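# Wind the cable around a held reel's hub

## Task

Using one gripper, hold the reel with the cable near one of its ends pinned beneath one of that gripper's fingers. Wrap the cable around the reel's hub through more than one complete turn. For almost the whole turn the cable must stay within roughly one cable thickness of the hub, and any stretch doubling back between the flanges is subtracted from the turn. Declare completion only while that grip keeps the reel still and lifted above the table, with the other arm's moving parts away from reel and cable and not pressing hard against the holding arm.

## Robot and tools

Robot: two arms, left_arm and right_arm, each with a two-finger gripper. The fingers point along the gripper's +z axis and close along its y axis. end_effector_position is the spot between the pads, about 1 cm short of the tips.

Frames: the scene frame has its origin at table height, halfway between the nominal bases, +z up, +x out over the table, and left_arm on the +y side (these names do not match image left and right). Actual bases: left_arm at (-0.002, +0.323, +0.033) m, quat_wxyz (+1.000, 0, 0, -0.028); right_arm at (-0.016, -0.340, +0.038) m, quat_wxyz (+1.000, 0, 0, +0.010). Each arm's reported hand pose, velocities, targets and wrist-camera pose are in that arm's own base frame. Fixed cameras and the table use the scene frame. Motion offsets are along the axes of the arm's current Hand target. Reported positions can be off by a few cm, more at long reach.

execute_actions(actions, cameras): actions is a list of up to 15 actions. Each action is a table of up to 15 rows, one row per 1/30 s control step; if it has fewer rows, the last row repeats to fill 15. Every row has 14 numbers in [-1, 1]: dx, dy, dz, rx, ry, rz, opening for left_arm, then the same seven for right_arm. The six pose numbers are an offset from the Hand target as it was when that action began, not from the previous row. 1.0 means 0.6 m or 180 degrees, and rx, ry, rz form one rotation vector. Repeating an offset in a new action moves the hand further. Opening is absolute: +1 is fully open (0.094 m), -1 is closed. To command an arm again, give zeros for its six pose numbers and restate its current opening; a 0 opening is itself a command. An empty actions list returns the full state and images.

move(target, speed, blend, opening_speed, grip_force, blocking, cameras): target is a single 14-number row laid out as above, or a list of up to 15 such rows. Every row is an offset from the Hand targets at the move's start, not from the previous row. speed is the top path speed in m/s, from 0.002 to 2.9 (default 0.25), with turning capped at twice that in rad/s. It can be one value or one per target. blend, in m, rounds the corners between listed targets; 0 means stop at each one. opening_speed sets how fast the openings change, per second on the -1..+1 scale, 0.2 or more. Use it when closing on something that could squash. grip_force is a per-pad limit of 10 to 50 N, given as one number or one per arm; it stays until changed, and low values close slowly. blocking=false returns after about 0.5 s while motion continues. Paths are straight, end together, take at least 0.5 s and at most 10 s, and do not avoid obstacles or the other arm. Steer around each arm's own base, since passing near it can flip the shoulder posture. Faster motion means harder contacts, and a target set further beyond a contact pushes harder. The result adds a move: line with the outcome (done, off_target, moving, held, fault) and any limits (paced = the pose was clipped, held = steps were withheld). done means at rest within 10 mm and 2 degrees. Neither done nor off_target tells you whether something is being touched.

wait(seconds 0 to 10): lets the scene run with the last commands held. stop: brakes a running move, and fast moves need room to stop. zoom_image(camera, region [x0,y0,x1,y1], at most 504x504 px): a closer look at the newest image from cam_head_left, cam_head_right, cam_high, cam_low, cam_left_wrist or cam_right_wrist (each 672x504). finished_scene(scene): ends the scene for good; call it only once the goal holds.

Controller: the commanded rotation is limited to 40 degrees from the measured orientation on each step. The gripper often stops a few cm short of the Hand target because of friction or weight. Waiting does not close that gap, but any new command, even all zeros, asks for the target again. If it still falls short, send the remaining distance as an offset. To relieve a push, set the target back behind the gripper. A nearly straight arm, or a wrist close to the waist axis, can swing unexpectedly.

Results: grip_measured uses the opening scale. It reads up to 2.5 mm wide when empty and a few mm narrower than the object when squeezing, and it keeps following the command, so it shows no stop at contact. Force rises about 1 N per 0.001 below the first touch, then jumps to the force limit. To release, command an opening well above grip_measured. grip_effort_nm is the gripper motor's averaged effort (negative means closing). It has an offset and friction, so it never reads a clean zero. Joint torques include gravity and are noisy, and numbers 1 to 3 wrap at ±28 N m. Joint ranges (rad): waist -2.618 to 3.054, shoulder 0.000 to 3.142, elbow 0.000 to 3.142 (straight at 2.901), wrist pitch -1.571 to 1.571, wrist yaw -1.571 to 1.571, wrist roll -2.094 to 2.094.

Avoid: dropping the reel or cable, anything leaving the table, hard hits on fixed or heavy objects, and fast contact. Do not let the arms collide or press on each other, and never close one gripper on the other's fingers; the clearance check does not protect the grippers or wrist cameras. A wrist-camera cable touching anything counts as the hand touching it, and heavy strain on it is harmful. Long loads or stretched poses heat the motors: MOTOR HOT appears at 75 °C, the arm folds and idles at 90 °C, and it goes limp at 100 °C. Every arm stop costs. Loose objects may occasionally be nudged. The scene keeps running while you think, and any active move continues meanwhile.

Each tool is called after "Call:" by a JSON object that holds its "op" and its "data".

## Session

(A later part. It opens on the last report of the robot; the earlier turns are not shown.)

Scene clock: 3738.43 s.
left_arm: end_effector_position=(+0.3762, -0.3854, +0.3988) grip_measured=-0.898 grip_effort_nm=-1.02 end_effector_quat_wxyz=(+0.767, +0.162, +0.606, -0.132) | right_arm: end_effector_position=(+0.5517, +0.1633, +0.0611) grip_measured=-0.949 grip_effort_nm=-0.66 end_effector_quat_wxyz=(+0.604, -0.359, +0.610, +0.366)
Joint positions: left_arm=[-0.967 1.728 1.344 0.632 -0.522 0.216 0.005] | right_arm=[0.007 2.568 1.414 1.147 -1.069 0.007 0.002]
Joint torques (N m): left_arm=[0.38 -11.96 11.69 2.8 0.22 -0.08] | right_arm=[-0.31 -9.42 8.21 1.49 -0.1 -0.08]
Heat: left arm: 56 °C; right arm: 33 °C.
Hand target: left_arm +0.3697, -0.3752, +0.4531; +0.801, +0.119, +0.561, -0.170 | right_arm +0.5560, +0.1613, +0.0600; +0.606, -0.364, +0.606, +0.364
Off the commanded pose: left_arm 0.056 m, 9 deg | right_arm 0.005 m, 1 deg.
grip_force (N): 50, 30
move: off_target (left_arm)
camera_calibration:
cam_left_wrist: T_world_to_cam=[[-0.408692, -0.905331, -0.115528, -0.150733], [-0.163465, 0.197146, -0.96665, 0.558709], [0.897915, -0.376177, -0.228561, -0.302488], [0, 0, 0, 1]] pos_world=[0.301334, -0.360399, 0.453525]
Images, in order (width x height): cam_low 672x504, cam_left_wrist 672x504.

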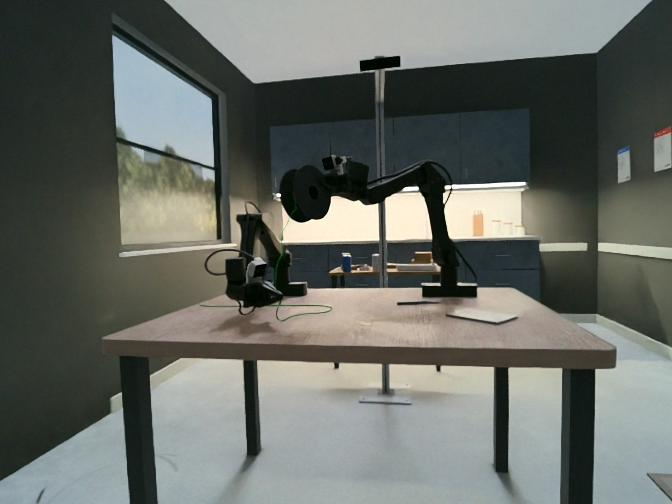

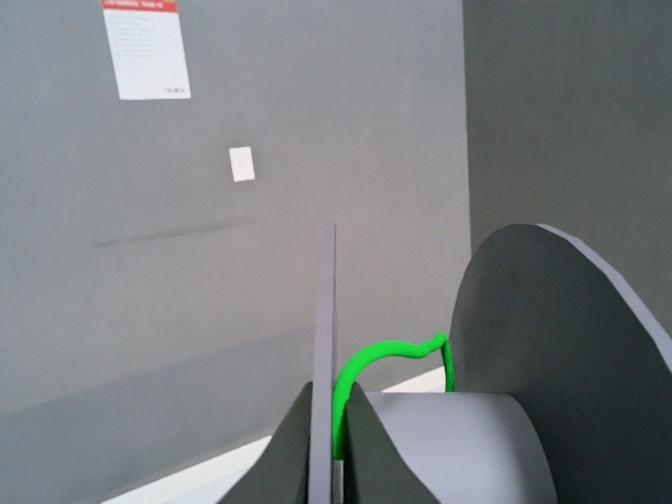

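Call:
{"op": "move", "data": {"target": [0,0,0,0,0,0,-1.0,0.0138,-0.0520,-0.0032,0,0,0,-0.97], "speed": 0.06, "cameras": ["cam_left_wrist","cam_low","cam_high"]}}

Call:
{"op": "zoom_image", "data": {"camera": "cam_low", "region": [230, 130, 390, 300]}}

Call:
{"op": "zoom_image", "data": {"camera": "cam_high", "region": [180, 140, 360, 340]}}

Scene clock: 3758.40 s.
left_arm: end_effector_position=(+0.3763, -0.3855, +0.3986) grip_measured=-0.898 grip_effort_nm=-1.02 end_effector_quat_wxyz=(+0.767, +0.162, +0.606, -0.132) | right_arm: end_effector_position=(+0.5785, +0.1474, +0.0529) grip_measured=-0.949 grip_effort_nm=-0.66 end_effector_quat_wxyz=(+0.604, -0.359, +0.610, +0.366)
Joint positions: left_arm=[-0.967 1.728 1.344 0.631 -0.522 0.216 0.005] | right_arm=[-0.025 2.659 1.582 1.07 -1.103 0.006 0.002]
Joint torques (N m): left_arm=[0.42 -11.97 11.66 2.84 0.23 -0.05] | right_arm=[-0.43 -10.11 8.66 1.44 -0.18 -0.09]
Heat: left arm: 57 °C; right arm: 32 °C.
Hand target: left_arm +0.3697, -0.3752, +0.4531; +0.801, +0.119, +0.561, -0.170 | right_arm +0.5826, +0.1449, +0.0516; +0.606, -0.364, +0.607, +0.363
Off the commanded pose: left_arm 0.056 m, 9 deg | right_arm 0.005 m, 1 deg.
grip_force (N): 50, 30
move: off_target (left_arm)
camera_calibration:
cam_left_wrist: T_world_to_cam=[[-0.40876, -0.905214, -0.116202, -0.150528], [-0.164022, 0.198117, -0.966357, 0.558954], [0.897782, -0.375949, -0.229457, -0.30217], [0, 0, 0, 1]] pos_world=[0.301433, -0.360598, 0.453323]
Images, in order (width x height): cam_high 672x504, cam_low 672x504, cam_left_wrist 672x504.

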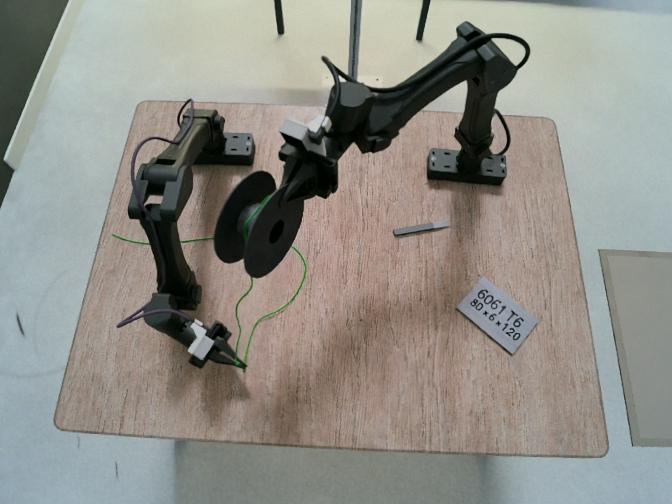

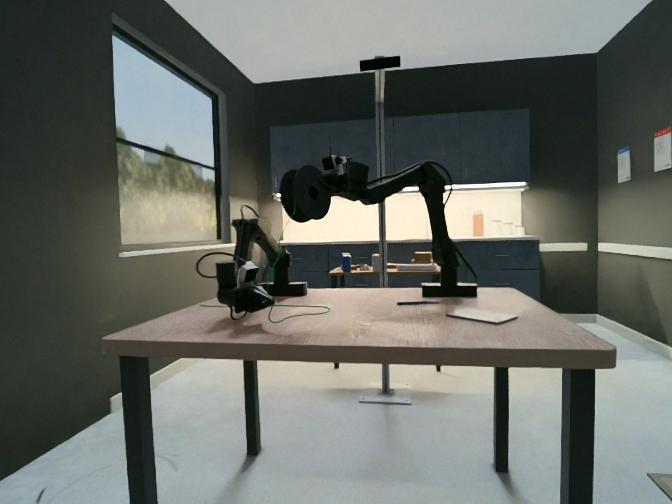

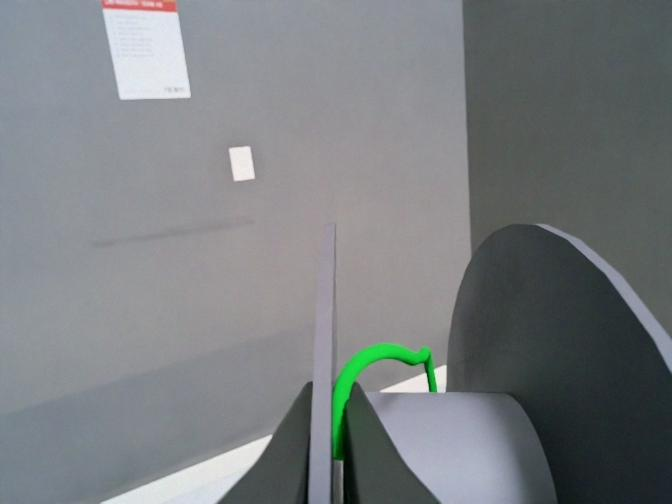

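Scaled by 2.965 from the camera's 672x504 image, which has a finer 960x720 frame.

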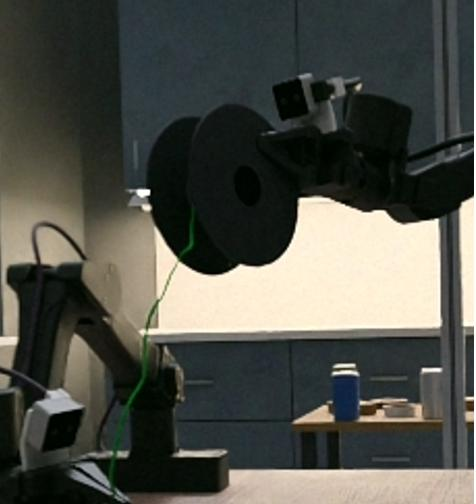

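Scaled by 2.520 from the camera's 672x504 image, which has a finer 960x720 frame.

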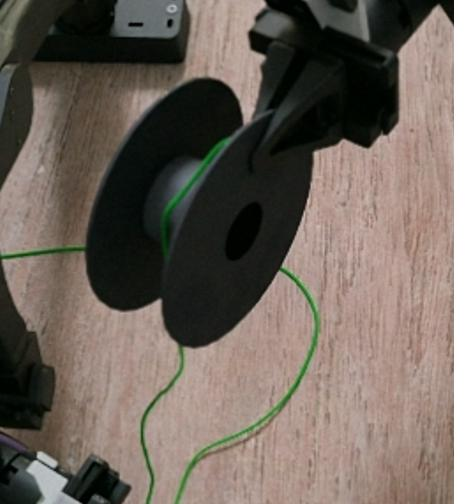

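Call:
{"op": "move", "data": {"target": [0,0,0,0,0,0,-1.0,0.008,-0.045,0.0013,0,0,0,-0.97], "speed": 0.06, "cameras": ["cam_left_wrist","cam_high"]}}

Call:
{"op": "zoom_image", "data": {"camera": "cam_high", "region": [180, 140, 360, 340]}}

Scene clock: 3770.80 s.
left_arm: end_effector_position=(+0.3763, -0.3856, +0.3982) grip_measured=-0.898 grip_effort_nm=-1.02 end_effector_quat_wxyz=(+0.767, +0.163, +0.607, -0.132) | right_arm: end_effector_position=(+0.6029, +0.1362, +0.0483) grip_measured=-0.949 grip_effort_nm=-0.66 end_effector_quat_wxyz=(+0.604, -0.360, +0.610, +0.366)
Joint positions: left_arm=[-0.967 1.728 1.344 0.629 -0.522 0.216 0.005] | right_arm=[-0.046 2.742 1.752 0.984 -1.125 0.006 0.002]
Joint torques (N m): left_arm=[0.24 -11.96 11.63 2.83 0.2 -0.08] | right_arm=[-0.47 -10.44 9.11 1.41 -0.13 -0.04]
Heat: left arm: 57 °C; right arm: 32 °C.
Hand target: left_arm +0.3697, -0.3752, +0.4531; +0.801, +0.119, +0.561, -0.170 | right_arm +0.6069, +0.1328, +0.0469; +0.606, -0.364, +0.607, +0.363
Off the commanded pose: left_arm 0.056 m, 9 deg | right_arm 0.005 m, 1 deg.
grip_force (N): 50, 30
move: off_target (left_arm)
camera_calibration:
cam_left_wrist: T_world_to_cam=[[-0.408844, -0.905075, -0.116989, -0.150168], [-0.164911, 0.199352, -0.965952, 0.559324], [0.897581, -0.375631, -0.230761, -0.301576], [0, 0, 0, 1]] pos_world=[0.301532, -0.360697, 0.453121]
Images, in order (width x height): cam_high 672x504, cam_left_wrist 672x504.

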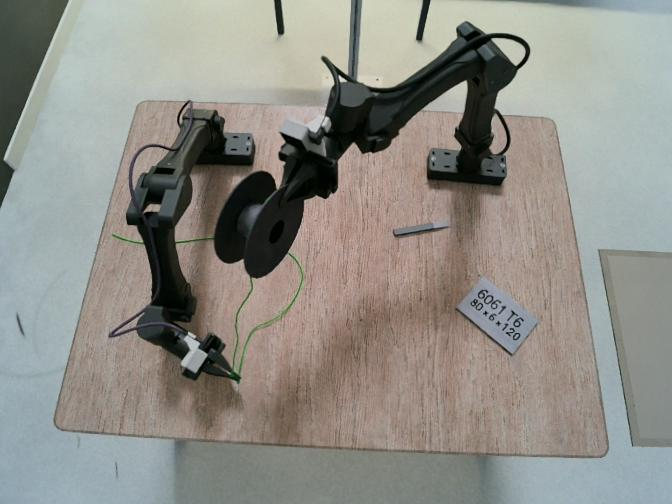

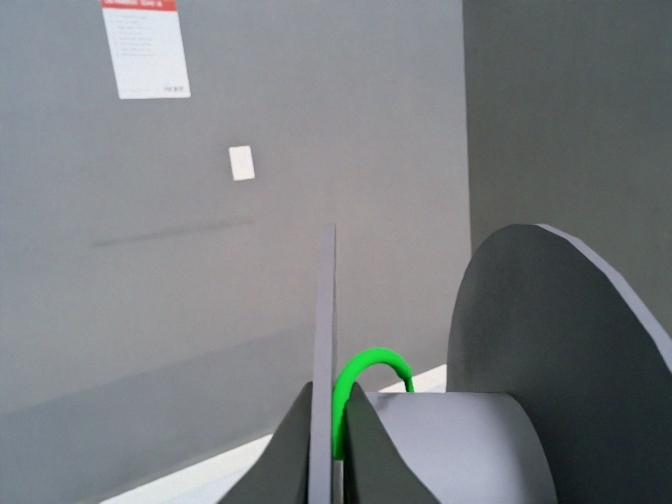

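Scaled by 2.520 from the camera's 672x504 image, which has a finer 960x720 frame.

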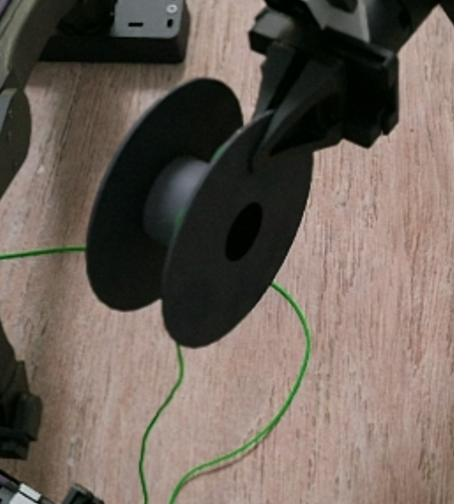

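Call:
{"op": "execute_actions", "data": {"actions": [], "cameras": ["cam_high"]}}

Call:
{"op": "zoom_image", "data": {"camera": "cam_high", "region": [160, 120, 380, 340]}}

Scene clock: 3816.20 s.
left_arm: end_effector_position=(+0.3763, -0.3856, +0.3982) grip_measured=-0.898 grip_effort_nm=-1.02 end_effector_quat_wxyz=(+0.767, +0.163, +0.607, -0.132) | right_arm: end_effector_position=(+0.6028, +0.1362, +0.0483) grip_measured=-0.949 grip_effort_nm=-0.66 end_effector_quat_wxyz=(+0.603, -0.360, +0.610, +0.367)
Joint positions: left_arm=[-0.967 1.728 1.344 0.629 -0.522 0.216 0.005] | right_arm=[-0.046 2.742 1.752 0.983 -1.125 0.006 0.002]
Joint velocities: within noise
Joint torques (N m): left_arm=[0.4 -12.21 11.71 2.84 0.23 -0.06] | right_arm=[-0.42 -10.36 9.09 1.38 -0.13 -0.07]
Heat: left arm: 59 °C; right arm: 35 °C.
Hand target: left_arm +0.3697, -0.3752, +0.4531; +0.801, +0.119, +0.561, -0.170 | right_arm +0.6068, +0.1328, +0.0469; +0.606, -0.364, +0.606, +0.363
Tool commands: left_gripper/opening=-1.0 right_gripper/opening=-0.97
Off the commanded pose: left_arm 0.056 m, 9 deg | right_arm 0.005 m, 1 deg.
grip_force (N): 50, 30
Images, in order (width x height): cam_high 672x504.

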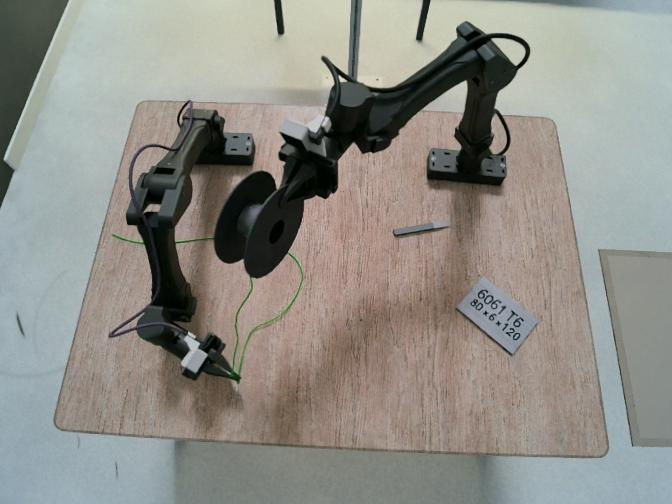

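Scaled by 2.291 from the camera's 672x504 image, which has a finer 960x720 frame.

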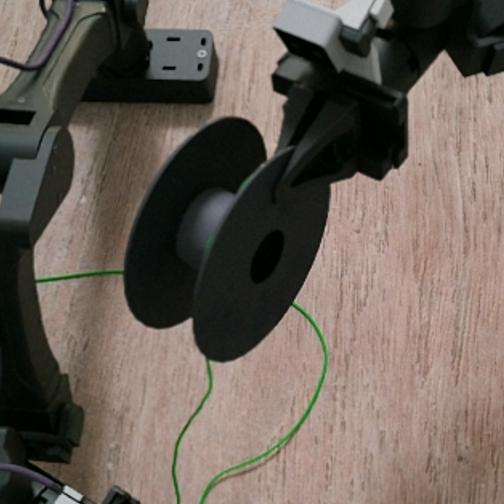

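Call:
{"op": "move", "data": {"target": [[0,0,0,0,0,0,-1.0, 0.0115,0.1617,0.0009,0,0,0,-0.97],[0,0,0,0,0,0,-1.0, 0.0115,0.3283,-0.0087,0,0,0.03,-0.97],[0,0,0,0,0,0,-1.0, -0.0725,0.5783,-0.0280,0,0,0.1667,-0.97]], "speed": 0.13, "blend": [0.04,0.04,0], "cameras": ["cam_high","cam_low"]}}

Call:
{"op": "zoom_image", "data": {"camera": "cam_low", "region": [200, 120, 420, 340]}}

Scene clock: 4027.07 s.
left_arm: end_effector_position=(+0.3764, -0.3857, +0.3977) grip_measured=-0.898 grip_effort_nm=-1.02 end_effector_quat_wxyz=(+0.766, +0.163, +0.608, -0.131) | right_arm: end_effector_position=(+0.2924, +0.2795, +0.0655) grip_measured=-0.949 grip_effort_nm=-0.66 end_effector_quat_wxyz=(+0.433, -0.196, +0.733, +0.486)
Joint positions: left_arm=[-0.967 1.728 1.344 0.627 -0.522 0.216 0.005] | right_arm=[0.511 2.029 0.37 1.475 -0.585 0.479 0.002]
Joint torques (N m): left_arm=[0.34 -12.01 11.6 2.86 0.22 -0.06] | right_arm=[0.81 -7.68 1.85 2.71 0.1 0.01]
Heat: left arm: 59 °C; right arm: 37 °C.
Hand target: left_arm +0.3697, -0.3752, +0.4531; +0.801, +0.120, +0.561, -0.170 | right_arm +0.2927, +0.2812, +0.0901; +0.491, -0.195, +0.680, +0.508
Off the commanded pose: left_arm 0.057 m, 9 deg | right_arm 0.025 m, 9 deg.
joint sent to its limit (right arm) — joint 4 (wrist pitch), upper limit. The joint targets are off in orientation, not in position.
grip_force (N): 50, 30
move: off_target (left_arm, right_arm)
Images, in order (width x height): cam_high 672x504, cam_low 672x504.

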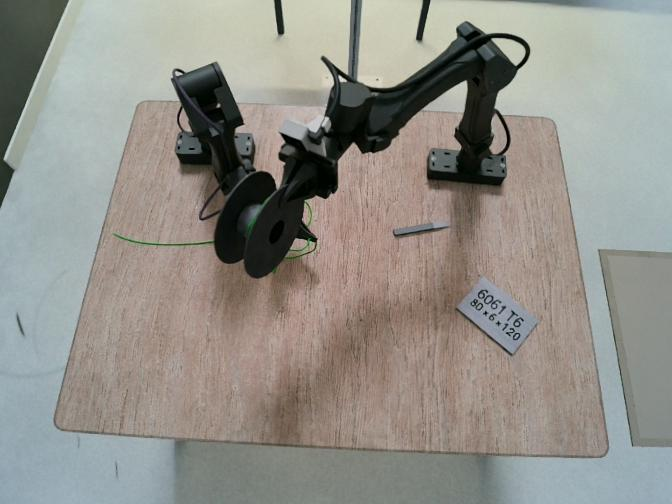

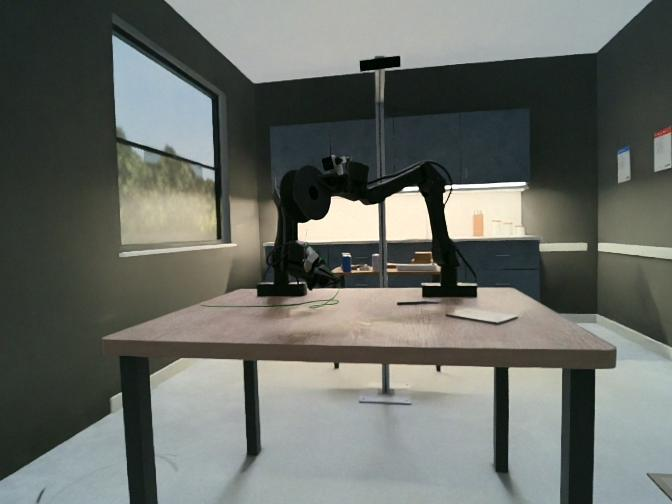

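Scaled by 2.291 from the camera's 672x504 image, which has a finer 960x720 frame.

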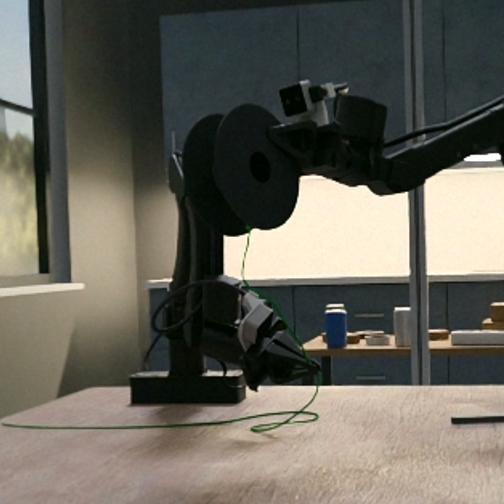

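Call:
{"op": "move", "data": {"target": [[0,0,0,0,0,0,-1.0, -0.0734,0.2058,-0.0169,0,0,0.1111,-0.97],[0,0,0,0,0,0,-1.0, -0.1442,0.2547,-0.1753,0.0946,0.1463,0.1779,-0.97]], "speed": 0.11, "blend": [0.03,0], "cameras": ["cam_high","cam_head_right","cam_low","cam_left_wrist"]}}

Call:
{"op": "zoom_image", "data": {"camera": "cam_low", "region": [200, 120, 420, 340]}}

Call:
{"op": "zoom_image", "data": {"camera": "cam_high", "region": [160, 120, 380, 340]}}

Scene clock: 4092.57 s.
left_arm: end_effector_position=(+0.3764, -0.3857, +0.3977) grip_measured=-0.898 grip_effort_nm=-1.02 end_effector_quat_wxyz=(+0.766, +0.163, +0.608, -0.131) | right_arm: end_effector_position=(+0.1628, +0.2294, +0.2253) grip_measured=-0.949 grip_effort_nm=-0.66 end_effector_quat_wxyz=(+0.181, -0.030, +0.873, +0.451)
Joint positions: left_arm=[-0.967 1.728 1.344 0.627 -0.522 0.216 0.005] | right_arm=[0.65 0.804 0.778 -0.61 -0.48 0.827 0.002]
Joint torques (N m): left_arm=[0.44 -11.99 11.74 2.85 0.21 -0.02] | right_arm=[-0.84 -0.62 11.37 1.59 -0.32 -0.1]
Heat: left arm: 59 °C; right arm: 36 °C.
Hand target: left_arm +0.3697, -0.3752, +0.4531; +0.801, +0.120, +0.561, -0.170 | right_arm +0.1647, +0.2305, +0.2417; +0.192, -0.038, +0.865, +0.461
Off the commanded pose: left_arm 0.057 m, 9 deg | right_arm 0.016 m, 2 deg.
grip_force (N): 50, 30
move: off_target (left_arm, right_arm)
camera_calibration:
cam_left_wrist: T_world_to_cam=[[-0.409001, -0.904857, -0.118115, -0.149718], [-0.166211, 0.201141, -0.965358, 0.559759], [0.897269, -0.375201, -0.232664, -0.300721], [0, 0, 0, 1]] pos_world=[0.301631, -0.360895, 0.452717]
Images, in order (width x height): cam_head_right 672x504, cam_high 672x504, cam_low 672x504, cam_left_wrist 672x504.

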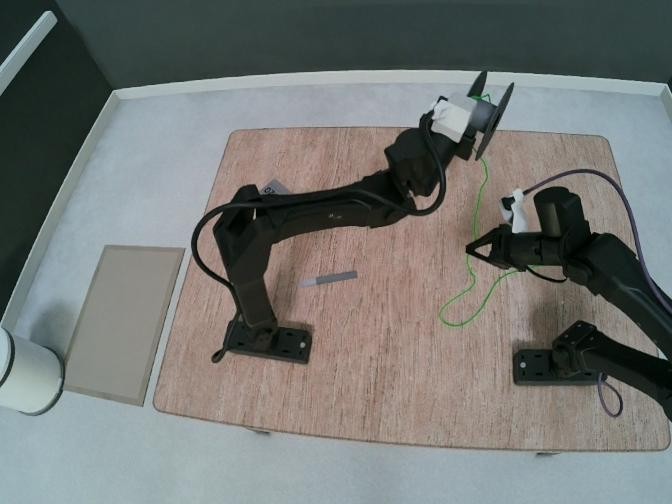

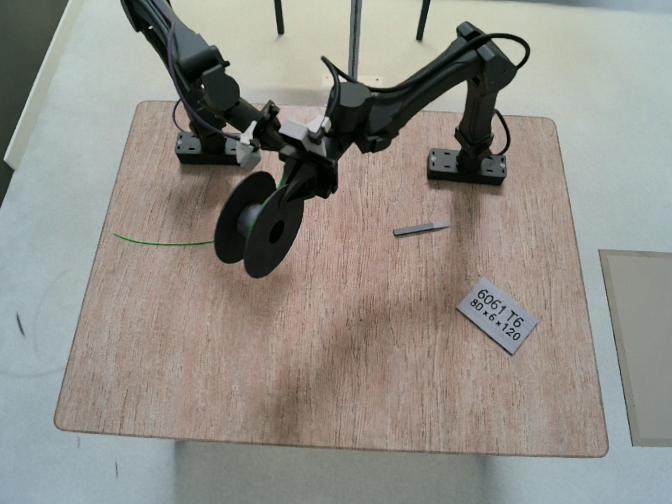

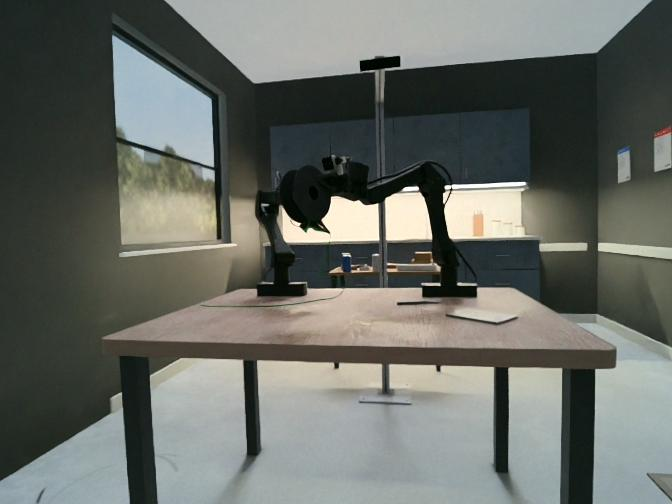

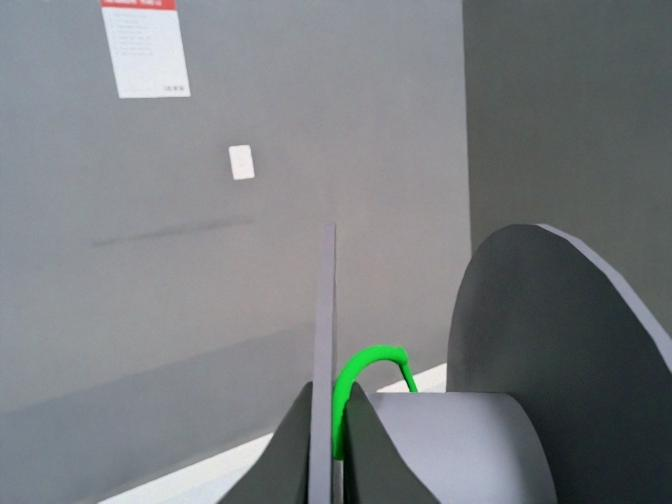

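Scaled by 2.291 from the camera's 672x504 image, which has a finer 960x720 frame.

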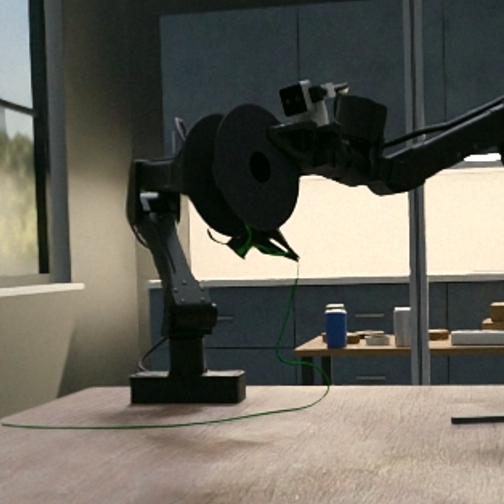

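Scaled by 2.291 from the camera's 672x504 image, which has a finer 960x720 frame.

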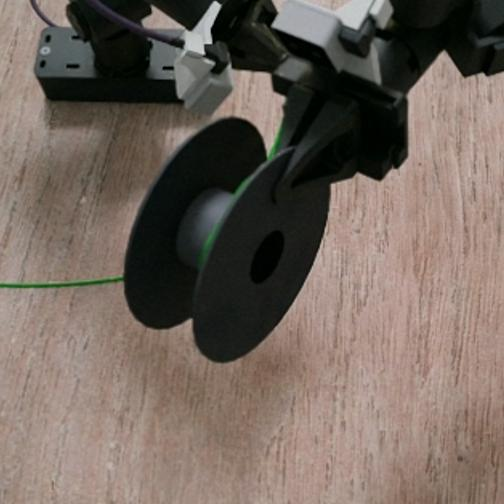

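Call:
{"op": "zoom_image", "data": {"camera": "cam_head_right", "region": [410, 60, 560, 210]}}

Call:
{"op": "zoom_image", "data": {"camera": "cam_low", "region": [270, 160, 370, 260]}}

Scaled by 3.360 from the camera's 672x504 image, which has a finer 960x720 frame.

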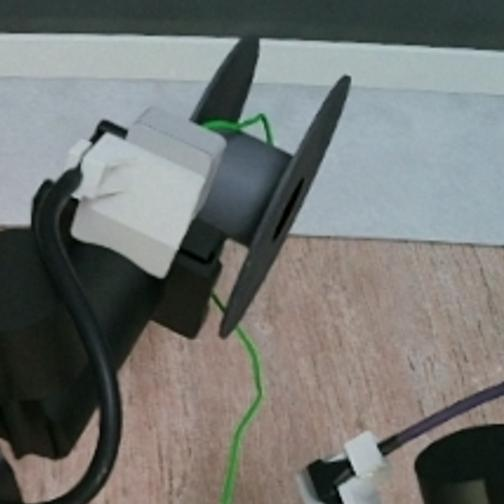

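Scaled by 5.040 from the camera's 672x504 image, which has a finer 960x720 frame.

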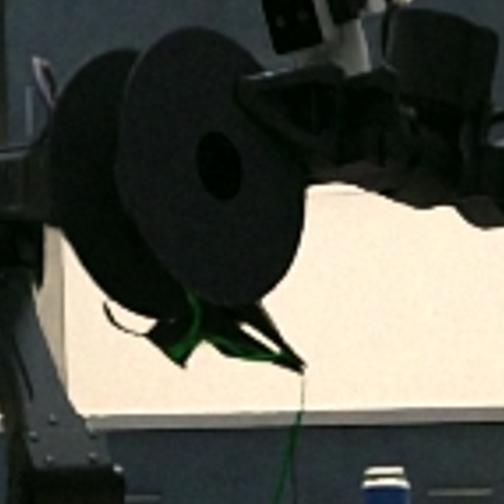

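Call:
{"op": "move", "data": {"target": [0,0,0,0,0,0,-1.0, -0.0889,0.1196,-0.1169,0,0,0.0833,-0.97], "speed": 0.11, "cameras": ["cam_head_right","cam_low"]}}

Call:
{"op": "zoom_image", "data": {"camera": "cam_head_right", "region": [410, 60, 560, 210]}}

Call:
{"op": "zoom_image", "data": {"camera": "cam_low", "region": [270, 140, 370, 240]}}

Scene clock: 4156.17 s.
left_arm: end_effector_position=(+0.3764, -0.3857, +0.3977) grip_measured=-0.898 grip_effort_nm=-1.02 end_effector_quat_wxyz=(+0.766, +0.163, +0.608, -0.131) | right_arm: end_effector_position=(+0.1770, +0.2088, +0.3398) grip_measured=-0.949 grip_effort_nm=-0.66 end_effector_quat_wxyz=(+0.124, +0.081, +0.869, +0.472)
Joint positions: left_arm=[-0.967 1.728 1.344 0.627 -0.522 0.216 0.005] | right_arm=[0.471 0.994 1.34 -1.044 -0.62 0.952 0.002]
Joint torques (N m): left_arm=[0.23 -12.05 11.79 2.86 0.18 -0.05] | right_arm=[-0.7 -0.88 10.06 1.5 -0.51 0.05]
Heat: left arm: 59 °C; right arm: 38 °C.
Hand target: left_arm +0.3697, -0.3752, +0.4531; +0.801, +0.120, +0.561, -0.170 | right_arm +0.1758, +0.2085, +0.3526; +0.130, +0.076, +0.863, +0.482
Off the commanded pose: left_arm 0.057 m, 9 deg | right_arm 0.013 m, 2 deg.
grip_force (N): 50, 30
move: off_target (left_arm, right_arm)
Images, in order (width x height): cam_head_right 672x504, cam_low 672x504.

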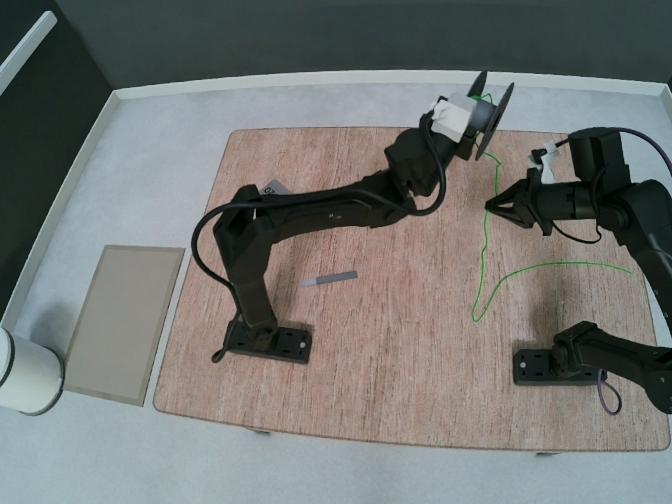

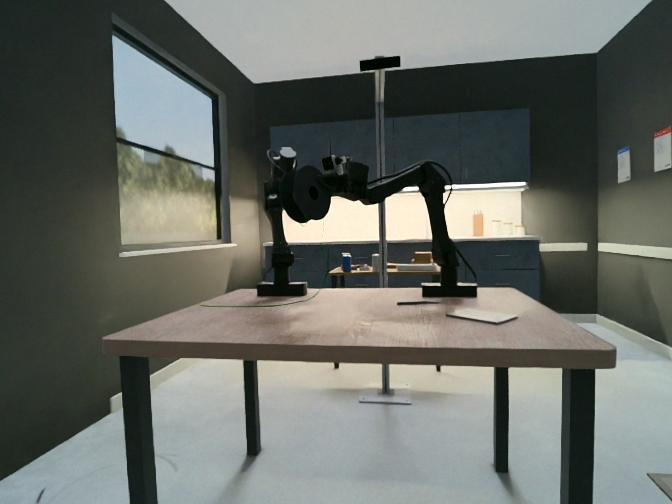

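Scaled by 3.360 from the camera's 672x504 image, which has a finer 960x720 frame.

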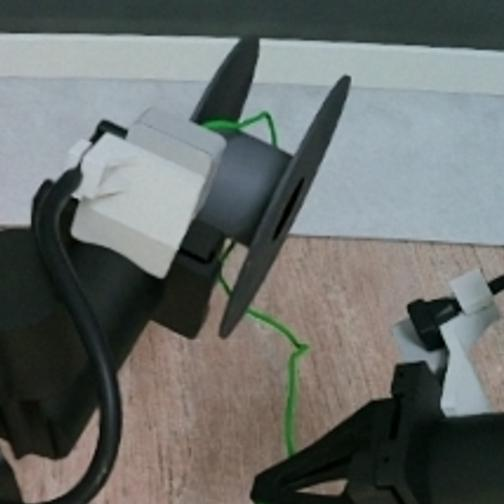

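Scaled by 5.040 from the camera's 672x504 image, which has a finer 960x720 frame.

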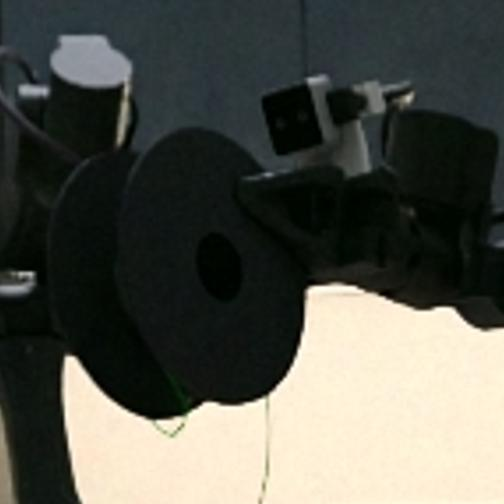

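Call:
{"op": "move", "data": {"target": [0,0,0,0,0,0,-1.0, 0.0741,0.0130,0.0018,0.1094,0.0193,0,-0.97], "speed": 0.07, "cameras": ["cam_head_right","cam_low"]}}

Call:
{"op": "zoom_image", "data": {"camera": "cam_head_right", "region": [410, 60, 560, 210]}}

Call:
{"op": "zoom_image", "data": {"camera": "cam_low", "region": [270, 140, 370, 240]}}

Scene clock: 4228.37 s.
left_arm: end_effector_position=(+0.3764, -0.3857, +0.3977) grip_measured=-0.898 grip_effort_nm=-1.02 end_effector_quat_wxyz=(+0.766, +0.163, +0.608, -0.131) | right_arm: end_effector_position=(+0.1342, +0.2251, +0.3433) grip_measured=-0.949 grip_effort_nm=-0.66 end_effector_quat_wxyz=(+0.081, +0.085, +0.939, +0.324)
Joint positions: left_arm=[-0.967 1.728 1.344 0.627 -0.522 0.216 0.005] | right_arm=[0.876 1.212 1.731 -1.441 -0.223 1.131 0.002]
Joint torques (N m): left_arm=[0.43 -12 11.6 2.84 0.17 -0.07] | right_arm=[0.61 -1.76 8.99 1.24 -0.04 0.06]
Heat: left arm: 59 °C; right arm: 34 °C.
Hand target: left_arm +0.3697, -0.3752, +0.4531; +0.801, +0.120, +0.561, -0.170 | right_arm +0.1336, +0.2249, +0.3519; +0.089, +0.082, +0.936, +0.330
Off the commanded pose: left_arm 0.057 m, 9 deg | right_arm 0.009 m, 1 deg.
grip_force (N): 50, 30
move: off_target (left_arm)
Images, in order (width x height): cam_head_right 672x504, cam_low 672x504.

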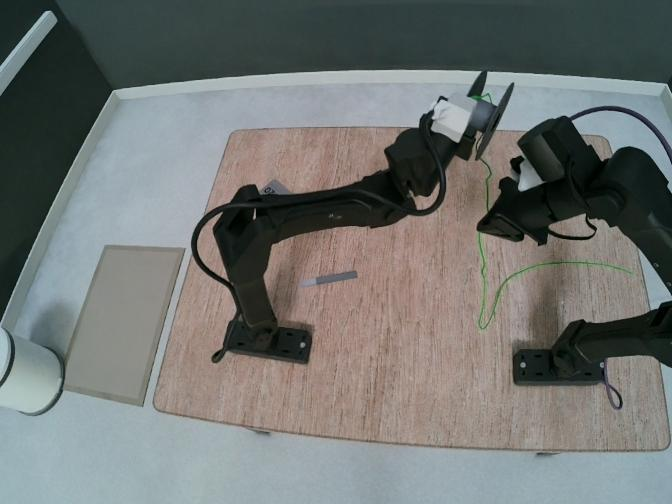

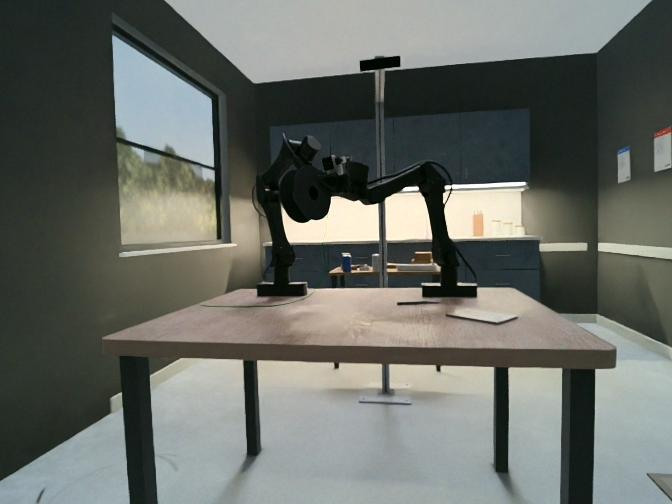

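Scaled by 3.360 from the camera's 672x504 image, which has a finer 960x720 frame.

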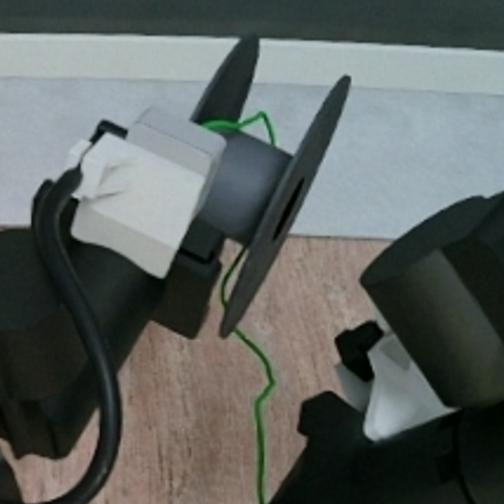

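Scaled by 5.040 from the camera's 672x504 image, which has a finer 960x720 frame.

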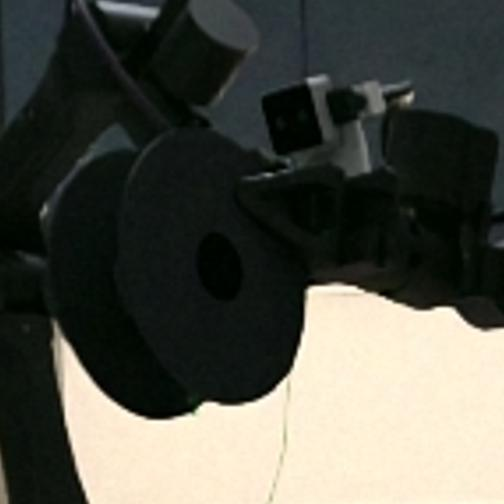

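Call:
{"op": "move", "data": {"target": [0,0,0,0,0,0,-1.0, 0.0558,0.0158,0.0050,0,0,0,-0.97], "speed": 0.05, "cameras": ["cam_head_right","cam_low"]}}

Call:
{"op": "zoom_image", "data": {"camera": "cam_head_right", "region": [410, 60, 560, 210]}}

Call:
{"op": "zoom_image", "data": {"camera": "cam_low", "region": [270, 140, 370, 240]}}

Scene clock: 4251.40 s.
left_arm: end_effector_position=(+0.3764, -0.3857, +0.3977) grip_measured=-0.898 grip_effort_nm=-1.02 end_effector_quat_wxyz=(+0.766, +0.163, +0.608, -0.131) | right_arm: end_effector_position=(+0.1029, +0.2418, +0.3410) grip_measured=-0.949 grip_effort_nm=-0.66 end_effector_quat_wxyz=(+0.078, +0.084, +0.943, +0.314)
Joint positions: left_arm=[-0.967 1.728 1.344 0.627 -0.522 0.216 0.005] | right_arm=[1.112 1.212 1.731 -1.436 -0.076 1.315 0.002]
Joint torques (N m): left_arm=[0.31 -11.84 11.84 2.88 0.23 -0.05] | right_arm=[0.61 -2.89 7.9 1.44 0.06 0.03]
Heat: left arm: 60 °C; right arm: 35 °C.
Hand target: left_arm +0.3697, -0.3752, +0.4531; +0.801, +0.120, +0.561, -0.170 | right_arm +0.1027, +0.2411, +0.3518; +0.089, +0.082, +0.936, +0.330
Off the commanded pose: left_arm 0.057 m, 9 deg | right_arm 0.011 m, 2 deg.
grip_force (N): 50, 30
move: off_target (left_arm, right_arm)
Images, in order (width x height): cam_head_right 672x504, cam_low 672x504.

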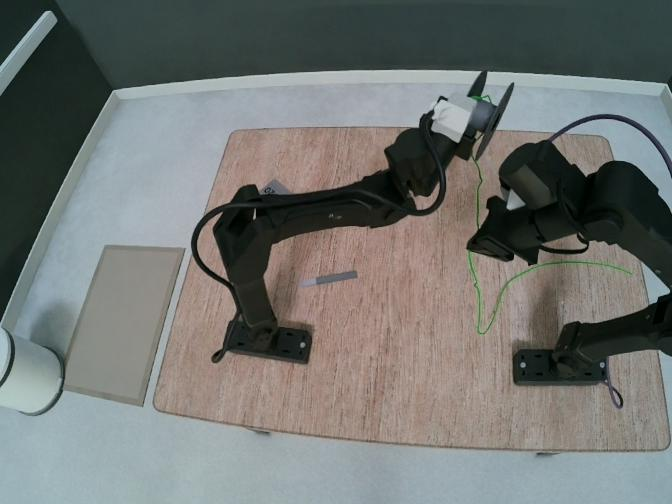

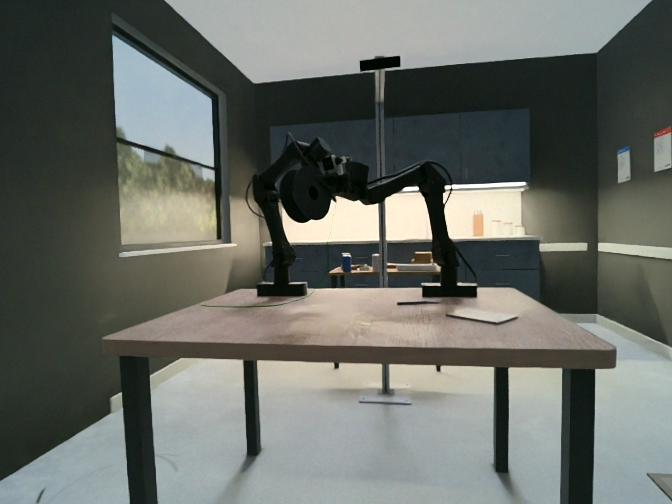

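Scaled by 3.360 from the camera's 672x504 image, which has a finer 960x720 frame.

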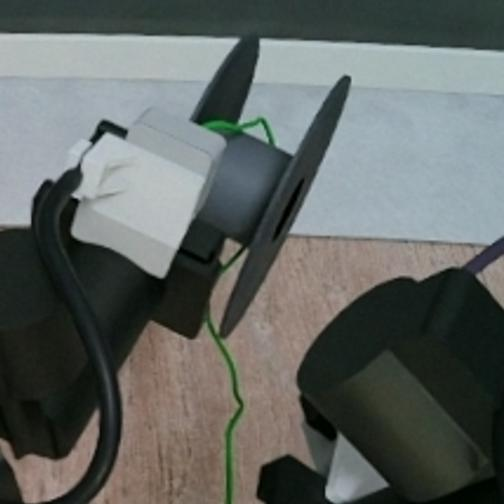

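Scaled by 5.040 from the camera's 672x504 image, which has a finer 960x720 frame.

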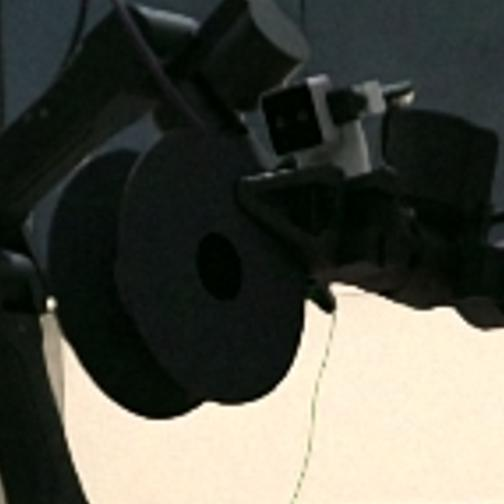

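Call:
{"op": "move", "data": {"target": [[0,0,0,0,0,0,-1.0, -0.1065,0.0048,-0.0875,-0.0553,-0.0058,0.0443,-0.97],[0,0,0,0,0,0,-1.0, -0.1885,0.0507,-0.1900,-0.1393,-0.0203,0.1119,-0.97]], "speed": 0.08, "blend": [0.02,0], "cameras": ["cam_head_right","cam_high"]}}

Call:
{"op": "zoom_image", "data": {"camera": "cam_head_right", "region": [410, 60, 560, 210]}}

Call:
{"op": "zoom_image", "data": {"camera": "cam_high", "region": [180, 130, 360, 310]}}

Scene clock: 4323.53 s.
left_arm: end_effector_position=(+0.3764, -0.3857, +0.3977) grip_measured=-0.898 grip_effort_nm=-1.02 end_effector_quat_wxyz=(+0.766, +0.163, +0.608, -0.131) | right_arm: end_effector_position=(+0.1936, +0.1712, +0.4615) grip_measured=-0.949 grip_effort_nm=-0.66 end_effector_quat_wxyz=(+0.072, +0.241, +0.816, +0.520)
Joint positions: left_arm=[-0.967 1.728 1.344 0.627 -0.522 0.216 0.005] | right_arm=[0.181 1.291 2.082 -1.513 -0.826 1.147 0.002]
Joint torques (N m): left_arm=[0.29 -12.03 11.58 2.87 0.2 -0.08] | right_arm=[-0.83 -1.48 7.31 1.43 -0.65 0.03]
Heat: left arm: 60 °C; right arm: 35 °C.
Hand target: left_arm +0.3697, -0.3752, +0.4531; +0.801, +0.120, +0.561, -0.170 | right_arm +0.1902, +0.1718, +0.4712; +0.075, +0.233, +0.811, +0.532
Off the commanded pose: left_arm 0.057 m, 9 deg | right_arm 0.010 m, 2 deg.
grip_force (N): 50, 30
move: off_target (left_arm)
Images, in order (width x height): cam_head_right 672x504, cam_high 672x504.

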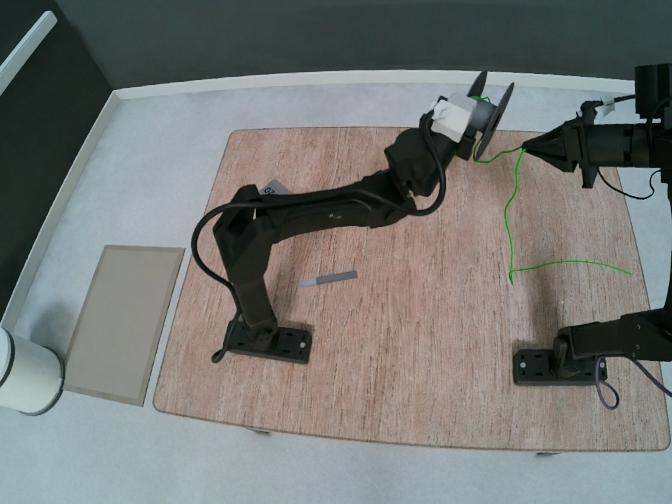

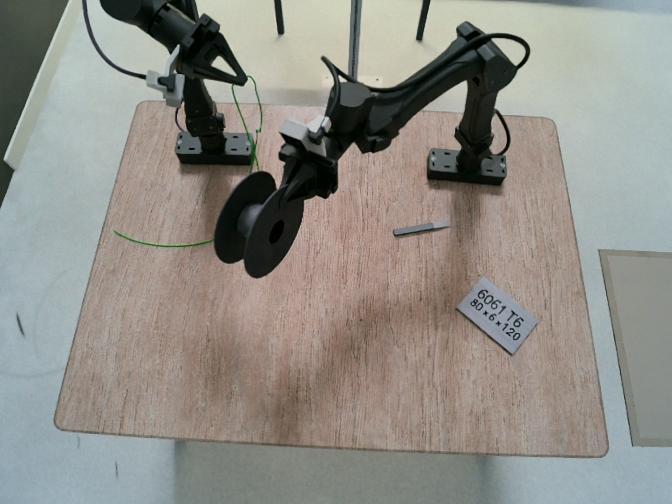

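Scaled by 3.360 from the camera's 672x504 image, which has a finer 960x720 frame.

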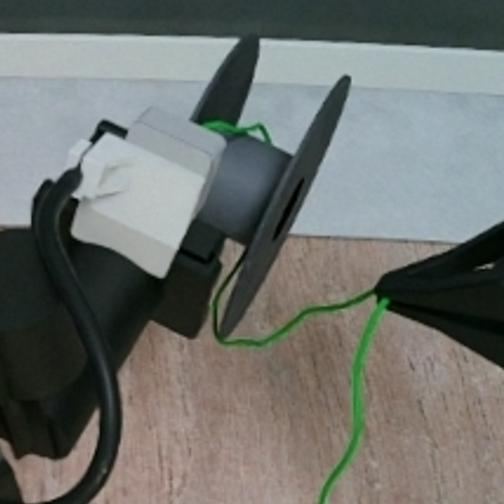

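Scaled by 2.800 from the camera's 672x504 image, which has a finer 960x720 frame.

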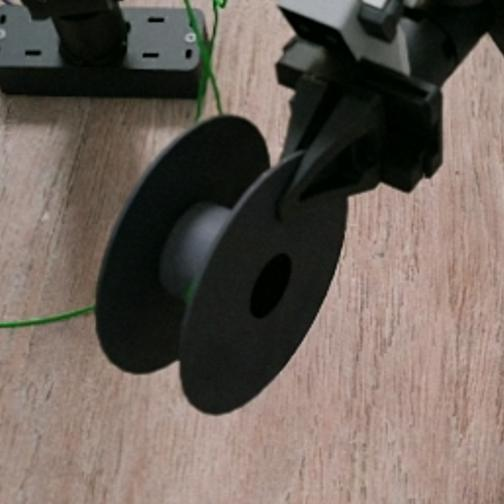

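Call:
{"op": "move", "data": {"target": [0,0,0,0,0,0,-1.0, 0.0350,0.0105,-0.0065,0,0,0,-0.97], "speed": 0.05, "cameras": ["cam_head_right"]}}

Call:
{"op": "zoom_image", "data": {"camera": "cam_head_right", "region": [410, 60, 560, 210]}}

Scene clock: 4377.20 s.
left_arm: end_effector_position=(+0.3764, -0.3857, +0.3977) grip_measured=-0.898 grip_effort_nm=-1.02 end_effector_quat_wxyz=(+0.766, +0.163, +0.608, -0.131) | right_arm: end_effector_position=(+0.1797, +0.1806, +0.4713) grip_measured=-0.949 grip_effort_nm=-0.66 end_effector_quat_wxyz=(+0.064, +0.244, +0.814, +0.523)
Joint positions: left_arm=[-0.967 1.728 1.344 0.627 -0.522 0.216 0.005] | right_arm=[0.268 1.288 2.133 -1.513 -0.77 1.239 0.002]
Joint torques (N m): left_arm=[0.35 -12.08 11.64 2.9 0.23 -0.06] | right_arm=[0.49 -2.33 6.9 1.55 -0.21 0.01]
Heat: left arm: 60 °C; right arm: 33 °C.
Hand target: left_arm +0.3697, -0.3752, +0.4531; +0.801, +0.120, +0.561, -0.170 | right_arm +0.1721, +0.1802, +0.4812; +0.076, +0.232, +0.811, +0.532
Off the commanded pose: left_arm 0.057 m, 9 deg | right_arm 0.012 m, 2 deg.
grip_force (N): 50, 30
move: off_target (left_arm, right_arm)
Images, in order (width x height): cam_head_right 672x504.

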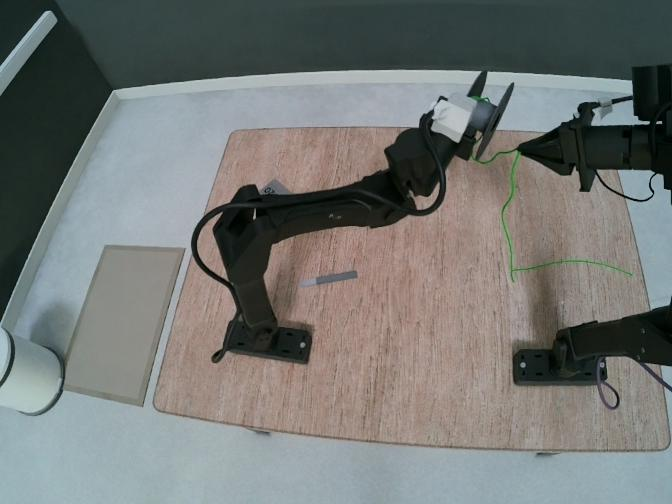

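Scaled by 3.360 from the camera's 672x504 image, which has a finer 960x720 frame.

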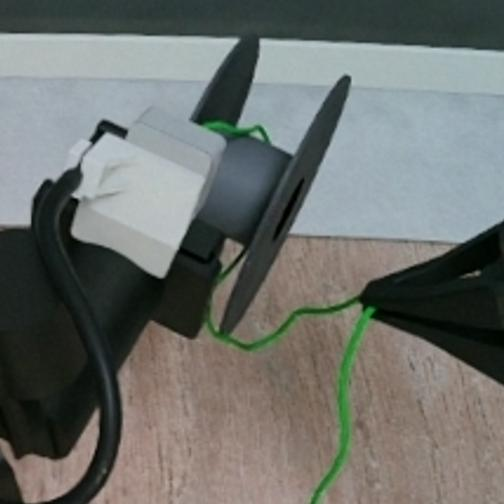

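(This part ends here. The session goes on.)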